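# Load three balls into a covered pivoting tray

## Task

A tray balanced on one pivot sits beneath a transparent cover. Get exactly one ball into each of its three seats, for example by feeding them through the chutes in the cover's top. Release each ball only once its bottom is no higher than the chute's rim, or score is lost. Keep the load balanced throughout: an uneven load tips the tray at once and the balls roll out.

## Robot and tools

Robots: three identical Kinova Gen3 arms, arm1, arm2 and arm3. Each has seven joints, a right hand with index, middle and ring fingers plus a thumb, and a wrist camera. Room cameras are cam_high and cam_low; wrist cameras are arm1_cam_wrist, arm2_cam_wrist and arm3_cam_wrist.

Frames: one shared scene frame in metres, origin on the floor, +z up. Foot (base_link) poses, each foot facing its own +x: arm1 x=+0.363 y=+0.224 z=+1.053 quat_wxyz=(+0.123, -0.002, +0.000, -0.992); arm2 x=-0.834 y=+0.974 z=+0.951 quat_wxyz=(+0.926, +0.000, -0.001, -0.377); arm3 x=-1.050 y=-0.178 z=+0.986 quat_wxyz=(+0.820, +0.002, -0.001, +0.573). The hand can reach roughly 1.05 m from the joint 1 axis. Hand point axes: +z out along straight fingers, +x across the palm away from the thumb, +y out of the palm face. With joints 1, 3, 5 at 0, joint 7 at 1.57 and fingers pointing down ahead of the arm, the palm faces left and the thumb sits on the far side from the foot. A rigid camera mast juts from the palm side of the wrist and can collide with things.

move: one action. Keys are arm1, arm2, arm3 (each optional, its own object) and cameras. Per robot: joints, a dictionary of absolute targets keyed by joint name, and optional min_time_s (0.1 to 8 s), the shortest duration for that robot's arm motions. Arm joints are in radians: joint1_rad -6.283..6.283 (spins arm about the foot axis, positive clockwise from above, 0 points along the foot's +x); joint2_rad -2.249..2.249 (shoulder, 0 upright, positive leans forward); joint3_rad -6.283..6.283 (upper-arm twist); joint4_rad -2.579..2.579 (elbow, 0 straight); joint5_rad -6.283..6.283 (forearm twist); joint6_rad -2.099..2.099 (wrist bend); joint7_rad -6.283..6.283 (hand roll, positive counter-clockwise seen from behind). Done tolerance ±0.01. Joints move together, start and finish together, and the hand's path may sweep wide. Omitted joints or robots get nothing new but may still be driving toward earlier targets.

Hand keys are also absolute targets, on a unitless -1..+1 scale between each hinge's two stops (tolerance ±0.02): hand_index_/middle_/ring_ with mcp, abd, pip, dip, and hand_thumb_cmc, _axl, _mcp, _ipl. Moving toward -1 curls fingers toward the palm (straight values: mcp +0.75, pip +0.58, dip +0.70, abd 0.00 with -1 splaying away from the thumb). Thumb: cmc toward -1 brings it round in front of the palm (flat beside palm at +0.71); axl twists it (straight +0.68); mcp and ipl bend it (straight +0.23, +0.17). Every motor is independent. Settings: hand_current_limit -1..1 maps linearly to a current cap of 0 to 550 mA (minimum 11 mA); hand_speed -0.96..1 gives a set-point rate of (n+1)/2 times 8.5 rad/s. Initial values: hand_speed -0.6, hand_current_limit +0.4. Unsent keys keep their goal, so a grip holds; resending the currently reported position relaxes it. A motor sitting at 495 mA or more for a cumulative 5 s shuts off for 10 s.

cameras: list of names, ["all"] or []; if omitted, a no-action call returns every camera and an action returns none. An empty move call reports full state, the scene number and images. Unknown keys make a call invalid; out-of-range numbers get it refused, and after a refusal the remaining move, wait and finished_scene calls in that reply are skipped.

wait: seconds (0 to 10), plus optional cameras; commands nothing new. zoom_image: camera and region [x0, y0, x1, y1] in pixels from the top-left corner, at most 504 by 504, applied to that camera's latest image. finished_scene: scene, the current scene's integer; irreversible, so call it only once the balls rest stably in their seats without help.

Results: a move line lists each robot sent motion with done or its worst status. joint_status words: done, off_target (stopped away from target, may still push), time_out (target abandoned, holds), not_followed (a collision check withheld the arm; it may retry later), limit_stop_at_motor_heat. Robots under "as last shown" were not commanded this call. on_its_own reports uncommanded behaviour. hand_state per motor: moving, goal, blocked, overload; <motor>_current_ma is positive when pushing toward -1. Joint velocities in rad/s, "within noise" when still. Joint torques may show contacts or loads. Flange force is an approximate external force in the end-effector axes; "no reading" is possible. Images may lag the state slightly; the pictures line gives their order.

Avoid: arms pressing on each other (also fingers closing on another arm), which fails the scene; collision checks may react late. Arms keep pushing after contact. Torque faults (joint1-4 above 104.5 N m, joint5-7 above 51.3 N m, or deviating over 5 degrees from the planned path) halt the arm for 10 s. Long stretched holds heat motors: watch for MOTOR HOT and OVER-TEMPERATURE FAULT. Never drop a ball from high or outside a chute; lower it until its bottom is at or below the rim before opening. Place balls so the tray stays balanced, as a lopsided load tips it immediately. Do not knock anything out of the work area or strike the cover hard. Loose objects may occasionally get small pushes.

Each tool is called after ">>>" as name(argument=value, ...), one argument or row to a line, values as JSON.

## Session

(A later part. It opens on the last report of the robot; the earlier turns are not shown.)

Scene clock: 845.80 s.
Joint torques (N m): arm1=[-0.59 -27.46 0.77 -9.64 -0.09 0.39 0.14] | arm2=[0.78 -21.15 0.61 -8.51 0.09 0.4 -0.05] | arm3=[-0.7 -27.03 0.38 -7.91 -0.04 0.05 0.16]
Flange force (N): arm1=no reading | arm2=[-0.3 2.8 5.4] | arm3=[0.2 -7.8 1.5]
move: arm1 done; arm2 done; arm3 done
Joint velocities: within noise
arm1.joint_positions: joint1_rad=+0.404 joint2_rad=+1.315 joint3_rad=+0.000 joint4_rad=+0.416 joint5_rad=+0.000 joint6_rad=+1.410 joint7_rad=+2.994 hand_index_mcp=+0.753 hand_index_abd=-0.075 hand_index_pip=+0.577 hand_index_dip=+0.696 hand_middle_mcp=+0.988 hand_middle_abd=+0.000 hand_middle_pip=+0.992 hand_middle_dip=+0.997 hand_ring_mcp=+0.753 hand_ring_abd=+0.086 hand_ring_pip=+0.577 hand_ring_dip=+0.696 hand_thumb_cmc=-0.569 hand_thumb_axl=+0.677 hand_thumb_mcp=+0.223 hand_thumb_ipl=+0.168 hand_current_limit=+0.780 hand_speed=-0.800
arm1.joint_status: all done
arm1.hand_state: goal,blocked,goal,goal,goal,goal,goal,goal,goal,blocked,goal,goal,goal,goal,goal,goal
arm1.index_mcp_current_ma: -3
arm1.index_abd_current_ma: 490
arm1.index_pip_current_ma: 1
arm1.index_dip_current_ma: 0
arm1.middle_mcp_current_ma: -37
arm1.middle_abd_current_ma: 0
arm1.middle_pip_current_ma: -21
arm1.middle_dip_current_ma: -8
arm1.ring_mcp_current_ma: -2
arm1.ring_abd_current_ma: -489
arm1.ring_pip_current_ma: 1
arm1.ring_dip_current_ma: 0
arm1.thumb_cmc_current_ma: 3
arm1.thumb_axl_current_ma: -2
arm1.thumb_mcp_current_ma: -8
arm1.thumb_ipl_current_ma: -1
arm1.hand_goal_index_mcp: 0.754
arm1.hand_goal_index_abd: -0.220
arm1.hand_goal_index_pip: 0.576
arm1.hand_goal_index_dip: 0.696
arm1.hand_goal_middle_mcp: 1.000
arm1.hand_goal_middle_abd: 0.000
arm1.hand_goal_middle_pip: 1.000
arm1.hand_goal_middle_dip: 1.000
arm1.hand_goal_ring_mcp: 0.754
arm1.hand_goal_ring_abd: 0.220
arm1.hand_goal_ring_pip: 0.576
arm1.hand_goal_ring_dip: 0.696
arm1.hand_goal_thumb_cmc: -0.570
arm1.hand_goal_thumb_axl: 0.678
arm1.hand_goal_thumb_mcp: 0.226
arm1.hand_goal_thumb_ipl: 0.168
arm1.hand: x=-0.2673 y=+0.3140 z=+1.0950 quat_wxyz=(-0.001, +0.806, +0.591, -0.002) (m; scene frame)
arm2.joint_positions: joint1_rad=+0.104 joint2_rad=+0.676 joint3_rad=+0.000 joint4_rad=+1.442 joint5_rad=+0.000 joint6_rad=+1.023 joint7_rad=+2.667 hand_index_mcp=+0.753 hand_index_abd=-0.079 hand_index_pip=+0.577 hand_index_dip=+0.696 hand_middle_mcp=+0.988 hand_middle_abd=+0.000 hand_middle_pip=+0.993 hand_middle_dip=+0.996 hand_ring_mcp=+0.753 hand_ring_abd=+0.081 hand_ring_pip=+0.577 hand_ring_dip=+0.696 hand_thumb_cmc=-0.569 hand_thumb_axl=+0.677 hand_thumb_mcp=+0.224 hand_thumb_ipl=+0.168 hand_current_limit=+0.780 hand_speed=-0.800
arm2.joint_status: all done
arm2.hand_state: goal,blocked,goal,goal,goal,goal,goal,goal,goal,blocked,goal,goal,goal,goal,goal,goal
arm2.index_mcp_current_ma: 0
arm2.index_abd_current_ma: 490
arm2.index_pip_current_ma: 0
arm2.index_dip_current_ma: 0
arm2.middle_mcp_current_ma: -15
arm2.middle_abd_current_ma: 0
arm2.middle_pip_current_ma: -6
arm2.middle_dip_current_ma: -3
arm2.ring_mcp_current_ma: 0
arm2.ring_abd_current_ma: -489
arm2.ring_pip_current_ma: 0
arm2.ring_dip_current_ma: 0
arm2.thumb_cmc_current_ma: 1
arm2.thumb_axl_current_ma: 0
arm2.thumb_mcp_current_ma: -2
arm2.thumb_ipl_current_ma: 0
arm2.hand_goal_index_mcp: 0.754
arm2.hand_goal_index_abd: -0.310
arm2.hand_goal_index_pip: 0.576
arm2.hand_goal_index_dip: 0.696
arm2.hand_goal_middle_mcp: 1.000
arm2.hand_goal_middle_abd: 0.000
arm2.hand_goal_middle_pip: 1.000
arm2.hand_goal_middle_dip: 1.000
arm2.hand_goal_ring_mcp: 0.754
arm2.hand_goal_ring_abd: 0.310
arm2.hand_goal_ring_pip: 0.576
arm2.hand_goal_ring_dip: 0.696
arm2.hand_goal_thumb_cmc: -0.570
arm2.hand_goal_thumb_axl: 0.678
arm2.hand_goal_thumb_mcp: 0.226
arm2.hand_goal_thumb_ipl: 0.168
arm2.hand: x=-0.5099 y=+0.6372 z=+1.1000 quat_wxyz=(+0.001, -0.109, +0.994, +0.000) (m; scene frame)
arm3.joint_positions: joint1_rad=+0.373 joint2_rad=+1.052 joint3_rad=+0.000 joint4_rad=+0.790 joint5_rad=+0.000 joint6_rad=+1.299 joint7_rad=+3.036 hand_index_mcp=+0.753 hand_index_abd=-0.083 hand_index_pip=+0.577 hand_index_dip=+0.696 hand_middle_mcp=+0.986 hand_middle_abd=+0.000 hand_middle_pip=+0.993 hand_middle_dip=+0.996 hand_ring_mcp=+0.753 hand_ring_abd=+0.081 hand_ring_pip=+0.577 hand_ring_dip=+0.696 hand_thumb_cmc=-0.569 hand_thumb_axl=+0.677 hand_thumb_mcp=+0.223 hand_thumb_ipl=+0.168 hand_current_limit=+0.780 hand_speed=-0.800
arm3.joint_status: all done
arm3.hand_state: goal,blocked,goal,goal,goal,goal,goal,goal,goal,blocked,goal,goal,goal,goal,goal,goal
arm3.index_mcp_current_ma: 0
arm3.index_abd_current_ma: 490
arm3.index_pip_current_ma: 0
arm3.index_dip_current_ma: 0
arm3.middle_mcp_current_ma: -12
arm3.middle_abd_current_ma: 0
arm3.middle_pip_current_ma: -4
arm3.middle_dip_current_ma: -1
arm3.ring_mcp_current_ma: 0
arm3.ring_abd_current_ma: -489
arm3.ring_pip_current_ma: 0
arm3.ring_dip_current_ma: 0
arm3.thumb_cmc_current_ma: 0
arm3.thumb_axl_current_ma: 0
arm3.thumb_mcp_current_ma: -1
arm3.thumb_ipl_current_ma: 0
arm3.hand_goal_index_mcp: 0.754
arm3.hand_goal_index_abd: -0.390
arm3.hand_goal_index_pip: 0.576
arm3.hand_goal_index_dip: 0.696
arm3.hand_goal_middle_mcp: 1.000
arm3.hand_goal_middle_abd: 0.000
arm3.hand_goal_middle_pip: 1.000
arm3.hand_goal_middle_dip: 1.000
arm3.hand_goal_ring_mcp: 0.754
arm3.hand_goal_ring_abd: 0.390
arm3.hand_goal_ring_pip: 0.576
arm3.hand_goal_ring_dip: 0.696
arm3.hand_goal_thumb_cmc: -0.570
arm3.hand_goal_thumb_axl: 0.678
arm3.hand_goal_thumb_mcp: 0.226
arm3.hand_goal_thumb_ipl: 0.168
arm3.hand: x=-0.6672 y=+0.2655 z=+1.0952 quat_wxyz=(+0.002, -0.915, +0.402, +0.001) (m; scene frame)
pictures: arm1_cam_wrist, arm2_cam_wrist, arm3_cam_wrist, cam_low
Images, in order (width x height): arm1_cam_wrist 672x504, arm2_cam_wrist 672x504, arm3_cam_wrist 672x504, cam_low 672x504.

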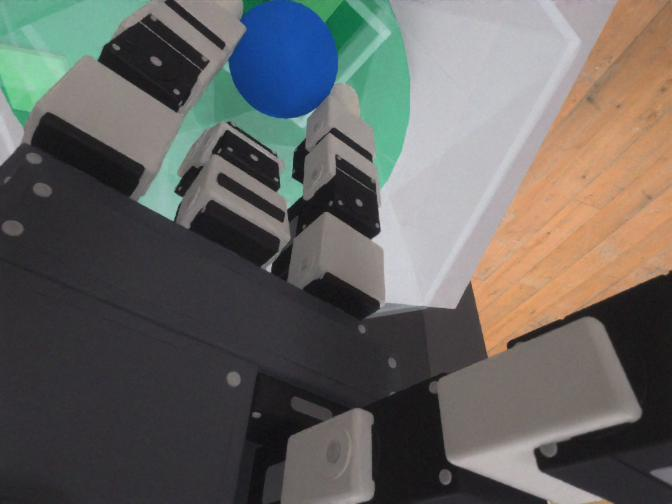

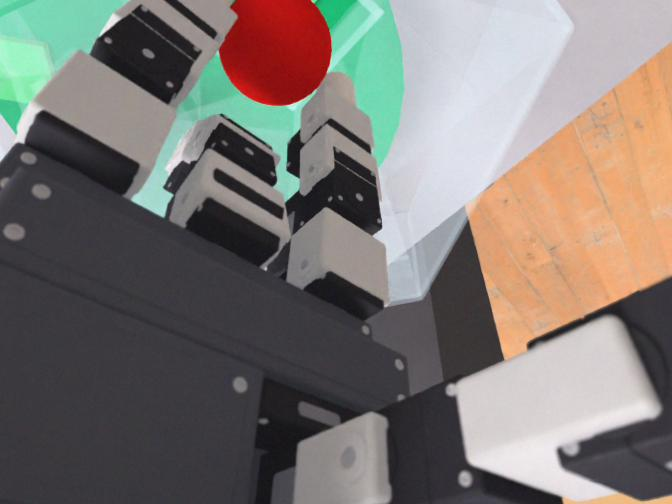

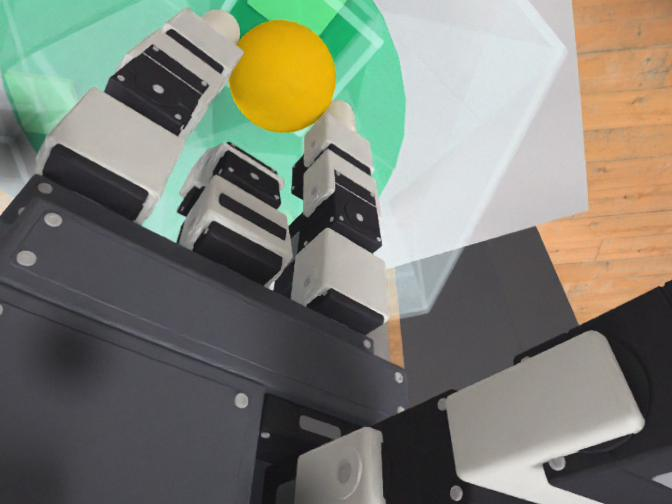

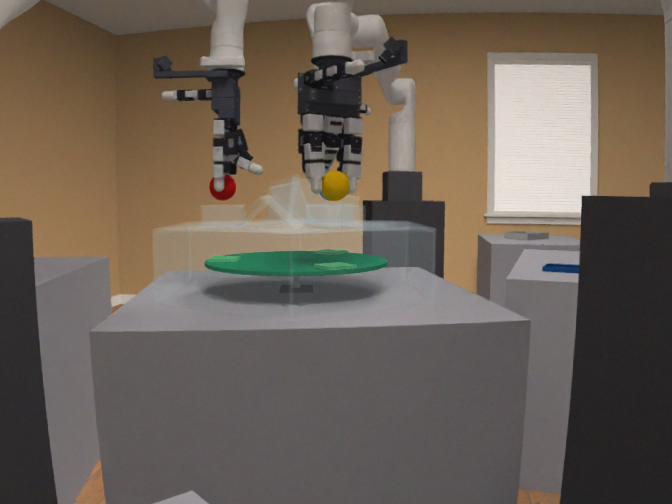

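>>> move(
  arm1={"joints":{"joint2_rad":1.3306,"joint4_rad":0.4302,"joint6_rad":1.3807,"hand_speed":-0.10},"min_time_s":1.6},
  arm2={"joints":{"joint2_rad":0.7013,"joint4_rad":1.4647,"joint6_rad":0.9756,"hand_speed":0.44},"min_time_s":1.6},
  arm3={"joints":{"joint1_rad":0.3751,"joint2_rad":1.0687,"joint4_rad":0.8109,"joint6_rad":1.2621,"joint7_rad":3.0386,"hand_speed":1.0},"min_time_s":1.6},
  cameras=["arm1_cam_wrist","arm2_cam_wrist","arm3_cam_wrist","cam_low"],
)

>>> zoom_image(
  camera="cam_low",
  region=[195, 170, 255, 220],
)

>>> zoom_image(
  camera="cam_low",
  region=[295, 170, 370, 220],
)

>>> zoom_image(
  camera="arm1_cam_wrist",
  region=[210, 0, 410, 130],
)

>>> zoom_image(
  camera="arm3_cam_wrist",
  region=[210, 0, 410, 150],
)

Scene clock: 898.37 s.
Joint torques (N m): arm1=[-0.57 -27.53 0.81 -9.61 -0.08 0.41 0.15] | arm2=[0.8 -21.34 0.58 -8.28 0.09 0.41 -0.03] | arm3=[-0.66 -27.08 0.37 -7.81 -0.06 0.02 0.18]
Flange force (N): arm1=no reading | arm2=[-0.4 2.8 5.4] | arm3=[0.1 -7.6 1.7]
move: arm1 done; arm2 done; arm3 done
Joint velocities: within noise
arm1.joint_positions: joint1_rad=+0.404 joint2_rad=+1.331 joint3_rad=+0.000 joint4_rad=+0.430 joint5_rad=+0.000 joint6_rad=+1.381 joint7_rad=+2.994 hand_index_mcp=+0.753 hand_index_abd=-0.075 hand_index_pip=+0.577 hand_index_dip=+0.696 hand_middle_mcp=+0.988 hand_middle_abd=+0.000 hand_middle_pip=+0.992 hand_middle_dip=+0.997 hand_ring_mcp=+0.753 hand_ring_abd=+0.086 hand_ring_pip=+0.577 hand_ring_dip=+0.696 hand_thumb_cmc=-0.569 hand_thumb_axl=+0.677 hand_thumb_mcp=+0.223 hand_thumb_ipl=+0.168 hand_current_limit=+0.780 hand_speed=-0.100
arm1.joint_status: all done
arm1.hand_state: goal,blocked,goal,goal,goal,goal,goal,goal,goal,blocked,goal,goal,goal,goal,goal,goal
arm1.index_mcp_current_ma: -3
arm1.index_abd_current_ma: 490
arm1.index_pip_current_ma: 1
arm1.index_dip_current_ma: 0
arm1.middle_mcp_current_ma: -37
arm1.middle_abd_current_ma: 0
arm1.middle_pip_current_ma: -21
arm1.middle_dip_current_ma: -8
arm1.ring_mcp_current_ma: -2
arm1.ring_abd_current_ma: -489
arm1.ring_pip_current_ma: 1
arm1.ring_dip_current_ma: 0
arm1.thumb_cmc_current_ma: 3
arm1.thumb_axl_current_ma: -2
arm1.thumb_mcp_current_ma: -8
arm1.thumb_ipl_current_ma: -1
arm1.hand_goal_index_mcp: 0.754
arm1.hand_goal_index_abd: -0.220
arm1.hand_goal_index_pip: 0.576
arm1.hand_goal_index_dip: 0.696
arm1.hand_goal_middle_mcp: 1.000
arm1.hand_goal_middle_abd: 0.000
arm1.hand_goal_middle_pip: 1.000
arm1.hand_goal_middle_dip: 1.000
arm1.hand_goal_ring_mcp: 0.754
arm1.hand_goal_ring_abd: 0.220
arm1.hand_goal_ring_pip: 0.576
arm1.hand_goal_ring_dip: 0.696
arm1.hand_goal_thumb_cmc: -0.570
arm1.hand_goal_thumb_axl: 0.678
arm1.hand_goal_thumb_mcp: 0.226
arm1.hand_goal_thumb_ipl: 0.168
arm1.hand: x=-0.2674 y=+0.3139 z=+1.0795 quat_wxyz=(-0.001, +0.806, +0.591, -0.002) (m; scene frame)
arm2.joint_positions: joint1_rad=+0.104 joint2_rad=+0.701 joint3_rad=+0.000 joint4_rad=+1.465 joint5_rad=+0.000 joint6_rad=+0.976 joint7_rad=+2.667 hand_index_mcp=+0.753 hand_index_abd=-0.079 hand_index_pip=+0.577 hand_index_dip=+0.696 hand_middle_mcp=+0.988 hand_middle_abd=+0.000 hand_middle_pip=+0.993 hand_middle_dip=+0.996 hand_ring_mcp=+0.753 hand_ring_abd=+0.081 hand_ring_pip=+0.577 hand_ring_dip=+0.696 hand_thumb_cmc=-0.569 hand_thumb_axl=+0.677 hand_thumb_mcp=+0.224 hand_thumb_ipl=+0.168 hand_current_limit=+0.780 hand_speed=+0.440
arm2.joint_status: all done
arm2.hand_state: goal,blocked,goal,goal,goal,goal,goal,goal,goal,blocked,goal,goal,goal,goal,goal,goal
arm2.index_mcp_current_ma: 0
arm2.index_abd_current_ma: 489
arm2.index_pip_current_ma: 0
arm2.index_dip_current_ma: 0
arm2.middle_mcp_current_ma: -15
arm2.middle_abd_current_ma: 0
arm2.middle_pip_current_ma: -6
arm2.middle_dip_current_ma: -3
arm2.ring_mcp_current_ma: 0
arm2.ring_abd_current_ma: -489
arm2.ring_pip_current_ma: 0
arm2.ring_dip_current_ma: 0
arm2.thumb_cmc_current_ma: 1
arm2.thumb_axl_current_ma: 0
arm2.thumb_mcp_current_ma: -2
arm2.thumb_ipl_current_ma: 0
arm2.hand_goal_index_mcp: 0.754
arm2.hand_goal_index_abd: -0.310
arm2.hand_goal_index_pip: 0.576
arm2.hand_goal_index_dip: 0.696
arm2.hand_goal_middle_mcp: 1.000
arm2.hand_goal_middle_abd: 0.000
arm2.hand_goal_middle_pip: 1.000
arm2.hand_goal_middle_dip: 1.000
arm2.hand_goal_ring_mcp: 0.754
arm2.hand_goal_ring_abd: 0.310
arm2.hand_goal_ring_pip: 0.576
arm2.hand_goal_ring_dip: 0.696
arm2.hand_goal_thumb_cmc: -0.570
arm2.hand_goal_thumb_axl: 0.678
arm2.hand_goal_thumb_mcp: 0.226
arm2.hand_goal_thumb_ipl: 0.168
arm2.hand: x=-0.5098 y=+0.6372 z=+1.0809 quat_wxyz=(+0.001, -0.109, +0.994, +0.000) (m; scene frame)
arm3.joint_positions: joint1_rad=+0.375 joint2_rad=+1.069 joint3_rad=+0.000 joint4_rad=+0.811 joint5_rad=+0.000 joint6_rad=+1.262 joint7_rad=+3.039 hand_index_mcp=+0.753 hand_index_abd=-0.083 hand_index_pip=+0.577 hand_index_dip=+0.696 hand_middle_mcp=+0.986 hand_middle_abd=+0.000 hand_middle_pip=+0.993 hand_middle_dip=+0.996 hand_ring_mcp=+0.753 hand_ring_abd=+0.081 hand_ring_pip=+0.577 hand_ring_dip=+0.696 hand_thumb_cmc=-0.569 hand_thumb_axl=+0.677 hand_thumb_mcp=+0.223 hand_thumb_ipl=+0.168 hand_current_limit=+0.780 hand_speed=+1.000
arm3.joint_status: all done
arm3.hand_state: goal,blocked,goal,goal,goal,goal,goal,goal,goal,blocked,goal,goal,goal,goal,goal,goal
arm3.index_mcp_current_ma: 0
arm3.index_abd_current_ma: 489
arm3.index_pip_current_ma: 0
arm3.index_dip_current_ma: 0
arm3.middle_mcp_current_ma: -12
arm3.middle_abd_current_ma: 0
arm3.middle_pip_current_ma: -4
arm3.middle_dip_current_ma: -1
arm3.ring_mcp_current_ma: 0
arm3.ring_abd_current_ma: -489
arm3.ring_pip_current_ma: 0
arm3.ring_dip_current_ma: 0
arm3.thumb_cmc_current_ma: 0
arm3.thumb_axl_current_ma: 0
arm3.thumb_mcp_current_ma: -1
arm3.thumb_ipl_current_ma: 0
arm3.hand_goal_index_mcp: 0.754
arm3.hand_goal_index_abd: -0.390
arm3.hand_goal_index_pip: 0.576
arm3.hand_goal_index_dip: 0.696
arm3.hand_goal_middle_mcp: 1.000
arm3.hand_goal_middle_abd: 0.000
arm3.hand_goal_middle_pip: 1.000
arm3.hand_goal_middle_dip: 1.000
arm3.hand_goal_ring_mcp: 0.754
arm3.hand_goal_ring_abd: 0.390
arm3.hand_goal_ring_pip: 0.576
arm3.hand_goal_ring_dip: 0.696
arm3.hand_goal_thumb_cmc: -0.570
arm3.hand_goal_thumb_axl: 0.678
arm3.hand_goal_thumb_mcp: 0.226
arm3.hand_goal_thumb_ipl: 0.168
arm3.hand: x=-0.6661 y=+0.2645 z=+1.0780 quat_wxyz=(+0.002, -0.915, +0.402, +0.001) (m; scene frame)
pictures: arm1_cam_wrist, arm2_cam_wrist, arm3_cam_wrist, cam_low
Images, in order (width x height): arm1_cam_wrist 672x504, arm2_cam_wrist 672x504, arm3_cam_wrist 672x504, cam_low 672x504.

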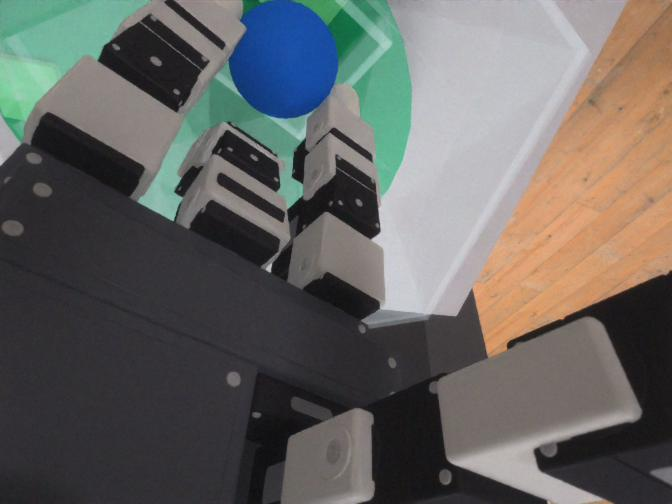

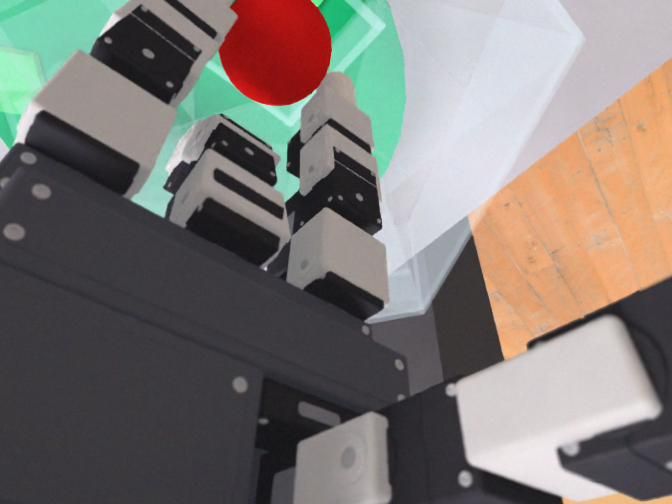

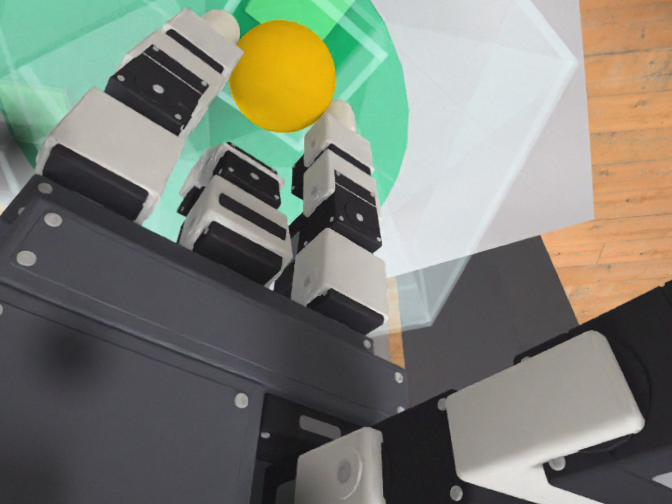

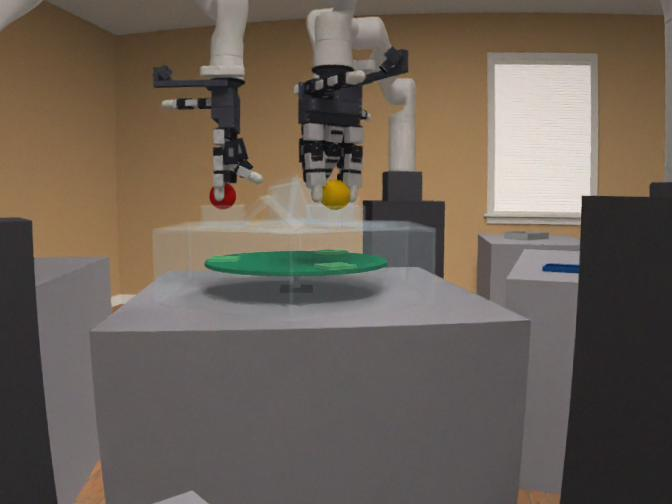

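Scaled by 8.400 from the camera's 672x504 image, which has a finer 960x720 frame.

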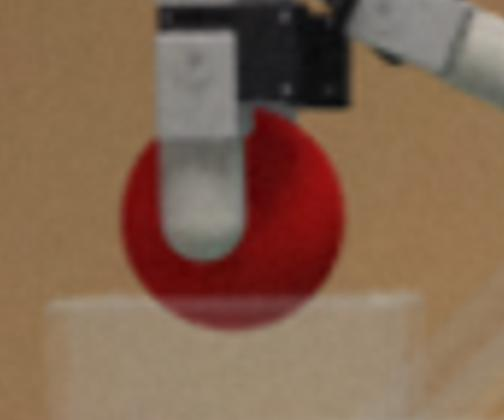

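Scaled by 6.720 from the camera's 672x504 image, which has a finer 960x720 frame.

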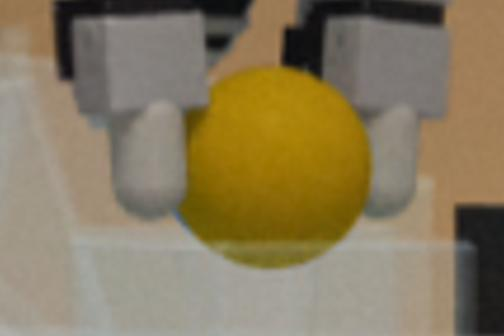

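Scaled by 2.520 from the camera's 672x504 image, which has a finer 960x720 frame.

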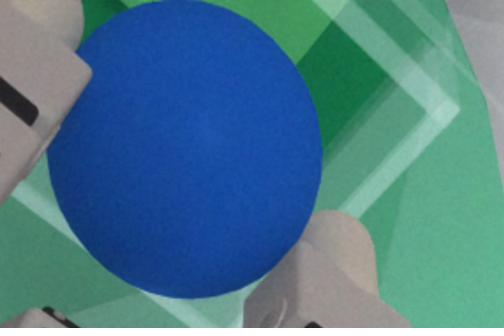

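Scaled by 2.520 from the camera's 672x504 image, which has a finer 960x720 frame.

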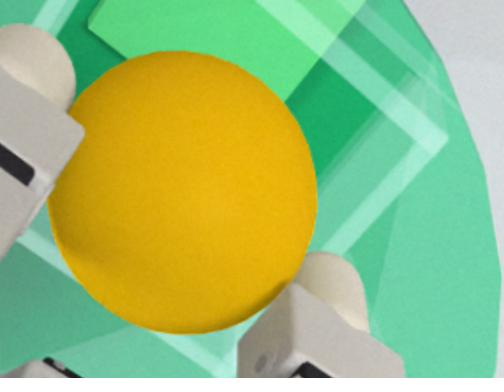

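>>> move(
  arm1={"joints":{"hand_index_abd":0.06,"hand_ring_abd":-0.06}},
  arm2={"joints":{"hand_index_abd":0.06,"hand_ring_abd":-0.06}},
  arm3={"joints":{"hand_index_abd":0.06,"hand_ring_abd":-0.06}},
  cameras=["all"],
)

Scene clock: 907.63 s.
Joint torques (N m): arm1=[-0.55 -26.29 0.79 -9.2 -0.06 0.41 0.14] | arm2=[0.8 -20.4 0.56 -7.83 0.09 0.4 -0.03] | arm3=[-0.67 -25.96 0.38 -7.31 -0.05 0.03 0.18]
Flange force (N): arm1=no reading | arm2=[-0.4 2.9 3.6] | arm3=[0.2 -7.6 0.0]
move: arm1 done; arm2 done; arm3 done
Joint velocities: within noise
arm1.joint_positions: joint1_rad=+0.404 joint2_rad=+1.331 joint3_rad=+0.000 joint4_rad=+0.430 joint5_rad=+0.000 joint6_rad=+1.381 joint7_rad=+2.994 hand_index_mcp=+0.753 hand_index_abd=+0.058 hand_index_pip=+0.577 hand_index_dip=+0.696 hand_middle_mcp=+0.988 hand_middle_abd=+0.000 hand_middle_pip=+0.992 hand_middle_dip=+0.997 hand_ring_mcp=+0.753 hand_ring_abd=-0.058 hand_ring_pip=+0.577 hand_ring_dip=+0.696 hand_thumb_cmc=-0.569 hand_thumb_axl=+0.677 hand_thumb_mcp=+0.223 hand_thumb_ipl=+0.168 hand_current_limit=+0.780 hand_speed=-0.100
arm1.joint_status: all done
arm1.hand_state: goal,goal,goal,goal,goal,goal,goal,goal,goal,goal,goal,goal,goal,goal,goal,goal
arm1.index_mcp_current_ma: -3
arm1.index_abd_current_ma: -4
arm1.index_pip_current_ma: 1
arm1.index_dip_current_ma: 0
arm1.middle_mcp_current_ma: -37
arm1.middle_abd_current_ma: 0
arm1.middle_pip_current_ma: -21
arm1.middle_dip_current_ma: -8
arm1.ring_mcp_current_ma: -2
arm1.ring_abd_current_ma: 3
arm1.ring_pip_current_ma: 1
arm1.ring_dip_current_ma: 0
arm1.thumb_cmc_current_ma: 3
arm1.thumb_axl_current_ma: -2
arm1.thumb_mcp_current_ma: -8
arm1.thumb_ipl_current_ma: -1
arm1.hand_goal_index_mcp: 0.754
arm1.hand_goal_index_abd: 0.060
arm1.hand_goal_index_pip: 0.576
arm1.hand_goal_index_dip: 0.696
arm1.hand_goal_middle_mcp: 1.000
arm1.hand_goal_middle_abd: 0.000
arm1.hand_goal_middle_pip: 1.000
arm1.hand_goal_middle_dip: 1.000
arm1.hand_goal_ring_mcp: 0.754
arm1.hand_goal_ring_abd: -0.060
arm1.hand_goal_ring_pip: 0.576
arm1.hand_goal_ring_dip: 0.696
arm1.hand_goal_thumb_cmc: -0.570
arm1.hand_goal_thumb_axl: 0.678
arm1.hand_goal_thumb_mcp: 0.226
arm1.hand_goal_thumb_ipl: 0.168
arm1.hand: x=-0.2674 y=+0.3139 z=+1.0795 quat_wxyz=(-0.001, +0.806, +0.591, -0.002) (m; scene frame)
arm2.joint_positions: joint1_rad=+0.104 joint2_rad=+0.701 joint3_rad=+0.000 joint4_rad=+1.465 joint5_rad=+0.000 joint6_rad=+0.976 joint7_rad=+2.667 hand_index_mcp=+0.753 hand_index_abd=+0.060 hand_index_pip=+0.577 hand_index_dip=+0.696 hand_middle_mcp=+0.988 hand_middle_abd=+0.000 hand_middle_pip=+0.993 hand_middle_dip=+0.996 hand_ring_mcp=+0.753 hand_ring_abd=-0.060 hand_ring_pip=+0.577 hand_ring_dip=+0.696 hand_thumb_cmc=-0.569 hand_thumb_axl=+0.677 hand_thumb_mcp=+0.224 hand_thumb_ipl=+0.168 hand_current_limit=+0.780 hand_speed=+0.440
arm2.joint_status: all done
arm2.hand_state: goal,goal,goal,goal,goal,goal,goal,goal,goal,goal,goal,goal,goal,goal,goal,goal
arm2.index_mcp_current_ma: 0
arm2.index_abd_current_ma: 0
arm2.index_pip_current_ma: 0
arm2.index_dip_current_ma: 0
arm2.middle_mcp_current_ma: -15
arm2.middle_abd_current_ma: 0
arm2.middle_pip_current_ma: -6
arm2.middle_dip_current_ma: -3
arm2.ring_mcp_current_ma: 0
arm2.ring_abd_current_ma: 0
arm2.ring_pip_current_ma: 0
arm2.ring_dip_current_ma: 0
arm2.thumb_cmc_current_ma: 1
arm2.thumb_axl_current_ma: 0
arm2.thumb_mcp_current_ma: -2
arm2.thumb_ipl_current_ma: 0
arm2.hand_goal_index_mcp: 0.754
arm2.hand_goal_index_abd: 0.060
arm2.hand_goal_index_pip: 0.576
arm2.hand_goal_index_dip: 0.696
arm2.hand_goal_middle_mcp: 1.000
arm2.hand_goal_middle_abd: 0.000
arm2.hand_goal_middle_pip: 1.000
arm2.hand_goal_middle_dip: 1.000
arm2.hand_goal_ring_mcp: 0.754
arm2.hand_goal_ring_abd: -0.060
arm2.hand_goal_ring_pip: 0.576
arm2.hand_goal_ring_dip: 0.696
arm2.hand_goal_thumb_cmc: -0.570
arm2.hand_goal_thumb_axl: 0.678
arm2.hand_goal_thumb_mcp: 0.226
arm2.hand_goal_thumb_ipl: 0.168
arm2.hand: x=-0.5098 y=+0.6372 z=+1.0809 quat_wxyz=(+0.001, -0.109, +0.994, +0.000) (m; scene frame)
arm3.joint_positions: joint1_rad=+0.375 joint2_rad=+1.069 joint3_rad=+0.000 joint4_rad=+0.811 joint5_rad=+0.000 joint6_rad=+1.262 joint7_rad=+3.039 hand_index_mcp=+0.753 hand_index_abd=+0.063 hand_index_pip=+0.577 hand_index_dip=+0.696 hand_middle_mcp=+0.986 hand_middle_abd=+0.000 hand_middle_pip=+0.993 hand_middle_dip=+0.996 hand_ring_mcp=+0.753 hand_ring_abd=-0.063 hand_ring_pip=+0.577 hand_ring_dip=+0.696 hand_thumb_cmc=-0.569 hand_thumb_axl=+0.677 hand_thumb_mcp=+0.223 hand_thumb_ipl=+0.168 hand_current_limit=+0.780 hand_speed=+1.000
arm3.joint_status: all done
arm3.hand_state: goal,goal,goal,goal,goal,goal,goal,goal,goal,goal,goal,goal,goal,goal,goal,goal
arm3.index_mcp_current_ma: 0
arm3.index_abd_current_ma: 1
arm3.index_pip_current_ma: 0
arm3.index_dip_current_ma: 0
arm3.middle_mcp_current_ma: -12
arm3.middle_abd_current_ma: 0
arm3.middle_pip_current_ma: -4
arm3.middle_dip_current_ma: -1
arm3.ring_mcp_current_ma: 0
arm3.ring_abd_current_ma: -1
arm3.ring_pip_current_ma: 0
arm3.ring_dip_current_ma: 0
arm3.thumb_cmc_current_ma: 0
arm3.thumb_axl_current_ma: 0
arm3.thumb_mcp_current_ma: -1
arm3.thumb_ipl_current_ma: 0
arm3.hand_goal_index_mcp: 0.754
arm3.hand_goal_index_abd: 0.060
arm3.hand_goal_index_pip: 0.576
arm3.hand_goal_index_dip: 0.696
arm3.hand_goal_middle_mcp: 1.000
arm3.hand_goal_middle_abd: 0.000
arm3.hand_goal_middle_pip: 1.000
arm3.hand_goal_middle_dip: 1.000
arm3.hand_goal_ring_mcp: 0.754
arm3.hand_goal_ring_abd: -0.060
arm3.hand_goal_ring_pip: 0.576
arm3.hand_goal_ring_dip: 0.696
arm3.hand_goal_thumb_cmc: -0.570
arm3.hand_goal_thumb_axl: 0.678
arm3.hand_goal_thumb_mcp: 0.226
arm3.hand_goal_thumb_ipl: 0.168
arm3.hand: x=-0.6661 y=+0.2645 z=+1.0780 quat_wxyz=(+0.002, -0.915, +0.402, +0.001) (m; scene frame)
pictures: arm1_cam_wrist, arm2_cam_wrist, arm3_cam_wrist, cam_high, cam_low
Images, in order (width x height): arm1_cam_wrist 672x504, arm2_cam_wrist 672x504, arm3_cam_wrist 672x504, cam_high 672x504, cam_low 672x504.

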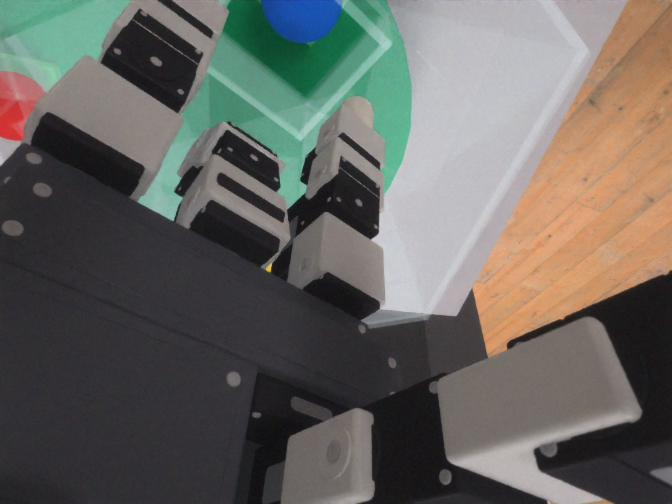

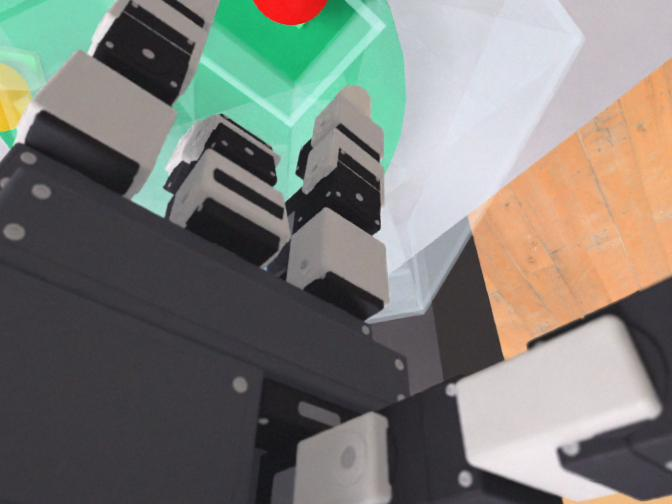

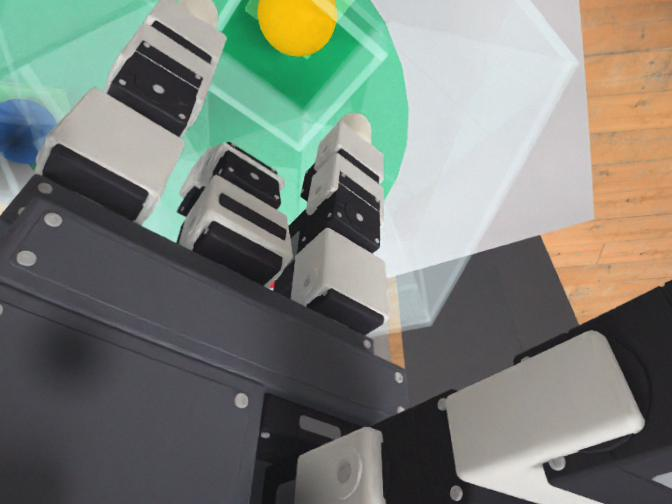

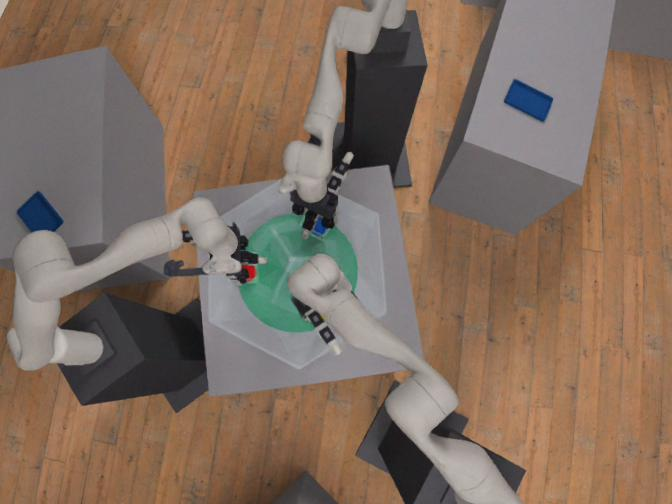

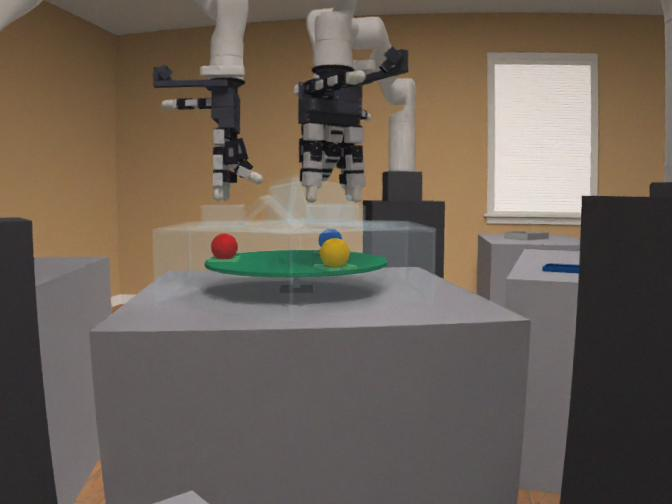

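>>> move(
  arm1={"joints":{"joint2_rad":1.3149,"joint4_rad":0.4164,"joint6_rad":1.4102},"min_time_s":1.5},
  arm2={"joints":{"joint2_rad":0.6765,"joint4_rad":1.4422,"joint6_rad":1.0229},"min_time_s":1.5},
  arm3={"joints":{"joint2_rad":1.0524,"joint4_rad":0.7898,"joint6_rad":1.2994},"min_time_s":1.5},
  cameras=["cam_low"],
)

>>> finished_scene(
  scene=3,
)

Scene clock: 916.93 s.
Joint torques (N m): arm1=[-0.59 -26.35 0.75 -9.18 -0.08 0.41 0.13] | arm2=[0.84 -20.26 0.54 -8.04 0.09 0.4 -0.06] | arm3=[-0.66 -25.9 0.35 -7.42 -0.05 0.02 0.17]
Flange force (N): arm1=no reading | arm2=[-0.4 2.7 3.6] | arm3=[0.1 -7.6 -0.2]
move: arm1 done; arm2 done; arm3 done
Joint velocities: within noise
arm1.joint_positions: joint1_rad=+0.404 joint2_rad=+1.315 joint3_rad=+0.000 joint4_rad=+0.416 joint5_rad=+0.000 joint6_rad=+1.410 joint7_rad=+2.994 hand_index_mcp=+0.753 hand_index_abd=+0.058 hand_index_pip=+0.577 hand_index_dip=+0.696 hand_middle_mcp=+0.988 hand_middle_abd=+0.000 hand_middle_pip=+0.992 hand_middle_dip=+0.997 hand_ring_mcp=+0.753 hand_ring_abd=-0.058 hand_ring_pip=+0.577 hand_ring_dip=+0.696 hand_thumb_cmc=-0.569 hand_thumb_axl=+0.677 hand_thumb_mcp=+0.223 hand_thumb_ipl=+0.168 hand_current_limit=+0.780 hand_speed=-0.100
arm1.joint_status: all done
arm1.hand_state: goal,goal,goal,goal,goal,goal,goal,goal,goal,goal,goal,goal,goal,goal,goal,goal
arm1.index_mcp_current_ma: -3
arm1.index_abd_current_ma: -4
arm1.index_pip_current_ma: 1
arm1.index_dip_current_ma: 0
arm1.middle_mcp_current_ma: -37
arm1.middle_abd_current_ma: 0
arm1.middle_pip_current_ma: -21
arm1.middle_dip_current_ma: -8
arm1.ring_mcp_current_ma: -2
arm1.ring_abd_current_ma: 3
arm1.ring_pip_current_ma: 1
arm1.ring_dip_current_ma: 0
arm1.thumb_cmc_current_ma: 3
arm1.thumb_axl_current_ma: -2
arm1.thumb_mcp_current_ma: -8
arm1.thumb_ipl_current_ma: -1
arm1.hand_goal_index_mcp: 0.754
arm1.hand_goal_index_abd: 0.060
arm1.hand_goal_index_pip: 0.576
arm1.hand_goal_index_dip: 0.696
arm1.hand_goal_middle_mcp: 1.000
arm1.hand_goal_middle_abd: 0.000
arm1.hand_goal_middle_pip: 1.000
arm1.hand_goal_middle_dip: 1.000
arm1.hand_goal_ring_mcp: 0.754
arm1.hand_goal_ring_abd: -0.060
arm1.hand_goal_ring_pip: 0.576
arm1.hand_goal_ring_dip: 0.696
arm1.hand_goal_thumb_cmc: -0.570
arm1.hand_goal_thumb_axl: 0.678
arm1.hand_goal_thumb_mcp: 0.226
arm1.hand_goal_thumb_ipl: 0.168
arm1.hand: x=-0.2674 y=+0.3140 z=+1.0951 quat_wxyz=(-0.001, +0.806, +0.591, -0.002) (m; scene frame)
arm2.joint_positions: joint1_rad=+0.104 joint2_rad=+0.677 joint3_rad=+0.000 joint4_rad=+1.442 joint5_rad=+0.000 joint6_rad=+1.023 joint7_rad=+2.667 hand_index_mcp=+0.753 hand_index_abd=+0.060 hand_index_pip=+0.577 hand_index_dip=+0.696 hand_middle_mcp=+0.988 hand_middle_abd=+0.000 hand_middle_pip=+0.993 hand_middle_dip=+0.996 hand_ring_mcp=+0.753 hand_ring_abd=-0.060 hand_ring_pip=+0.577 hand_ring_dip=+0.696 hand_thumb_cmc=-0.569 hand_thumb_axl=+0.677 hand_thumb_mcp=+0.224 hand_thumb_ipl=+0.168 hand_current_limit=+0.780 hand_speed=+0.440
arm2.joint_status: all done
arm2.hand_state: goal,goal,goal,goal,goal,goal,goal,goal,goal,goal,goal,goal,goal,goal,goal,goal
arm2.index_mcp_current_ma: 0
arm2.index_abd_current_ma: 0
arm2.index_pip_current_ma: 0
arm2.index_dip_current_ma: 0
arm2.middle_mcp_current_ma: -15
arm2.middle_abd_current_ma: 0
arm2.middle_pip_current_ma: -6
arm2.middle_dip_current_ma: -3
arm2.ring_mcp_current_ma: 0
arm2.ring_abd_current_ma: 0
arm2.ring_pip_current_ma: 0
arm2.ring_dip_current_ma: 0
arm2.thumb_cmc_current_ma: 1
arm2.thumb_axl_current_ma: 0
arm2.thumb_mcp_current_ma: -2
arm2.thumb_ipl_current_ma: 0
arm2.hand_goal_index_mcp: 0.754
arm2.hand_goal_index_abd: 0.060
arm2.hand_goal_index_pip: 0.576
arm2.hand_goal_index_dip: 0.696
arm2.hand_goal_middle_mcp: 1.000
arm2.hand_goal_middle_abd: 0.000
arm2.hand_goal_middle_pip: 1.000
arm2.hand_goal_middle_dip: 1.000
arm2.hand_goal_ring_mcp: 0.754
arm2.hand_goal_ring_abd: -0.060
arm2.hand_goal_ring_pip: 0.576
arm2.hand_goal_ring_dip: 0.696
arm2.hand_goal_thumb_cmc: -0.570
arm2.hand_goal_thumb_axl: 0.678
arm2.hand_goal_thumb_mcp: 0.226
arm2.hand_goal_thumb_ipl: 0.168
arm2.hand: x=-0.5099 y=+0.6372 z=+1.1000 quat_wxyz=(+0.001, -0.109, +0.994, +0.000) (m; scene frame)
arm3.joint_positions: joint1_rad=+0.375 joint2_rad=+1.052 joint3_rad=+0.000 joint4_rad=+0.790 joint5_rad=+0.000 joint6_rad=+1.299 joint7_rad=+3.039 hand_index_mcp=+0.753 hand_index_abd=+0.063 hand_index_pip=+0.577 hand_index_dip=+0.696 hand_middle_mcp=+0.986 hand_middle_abd=+0.000 hand_middle_pip=+0.993 hand_middle_dip=+0.996 hand_ring_mcp=+0.753 hand_ring_abd=-0.063 hand_ring_pip=+0.577 hand_ring_dip=+0.696 hand_thumb_cmc=-0.569 hand_thumb_axl=+0.677 hand_thumb_mcp=+0.223 hand_thumb_ipl=+0.168 hand_current_limit=+0.780 hand_speed=+1.000
arm3.joint_status: all done
arm3.hand_state: goal,goal,goal,goal,goal,goal,goal,goal,goal,goal,goal,goal,goal,goal,goal,goal
arm3.index_mcp_current_ma: 0
arm3.index_abd_current_ma: 1
arm3.index_pip_current_ma: 0
arm3.index_dip_current_ma: 0
arm3.middle_mcp_current_ma: -12
arm3.middle_abd_current_ma: 0
arm3.middle_pip_current_ma: -4
arm3.middle_dip_current_ma: -1
arm3.ring_mcp_current_ma: 0
arm3.ring_abd_current_ma: -1
arm3.ring_pip_current_ma: 0
arm3.ring_dip_current_ma: 0
arm3.thumb_cmc_current_ma: 0
arm3.thumb_axl_current_ma: 0
arm3.thumb_mcp_current_ma: -1
arm3.thumb_ipl_current_ma: 0
arm3.hand_goal_index_mcp: 0.754
arm3.hand_goal_index_abd: 0.060
arm3.hand_goal_index_pip: 0.576
arm3.hand_goal_index_dip: 0.696
arm3.hand_goal_middle_mcp: 1.000
arm3.hand_goal_middle_abd: 0.000
arm3.hand_goal_middle_pip: 1.000
arm3.hand_goal_middle_dip: 1.000
arm3.hand_goal_ring_mcp: 0.754
arm3.hand_goal_ring_abd: -0.060
arm3.hand_goal_ring_pip: 0.576
arm3.hand_goal_ring_dip: 0.696
arm3.hand_goal_thumb_cmc: -0.570
arm3.hand_goal_thumb_axl: 0.678
arm3.hand_goal_thumb_mcp: 0.226
arm3.hand_goal_thumb_ipl: 0.168
arm3.hand: x=-0.6661 y=+0.2644 z=+1.0952 quat_wxyz=(+0.002, -0.915, +0.402, +0.001) (m; scene frame)
pictures: cam_low
Images, in order (width x height): cam_low 672x504.

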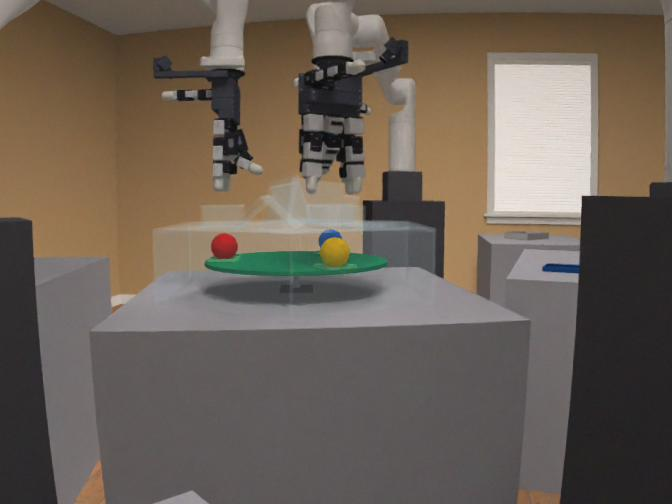

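The scene is finished: the task was done.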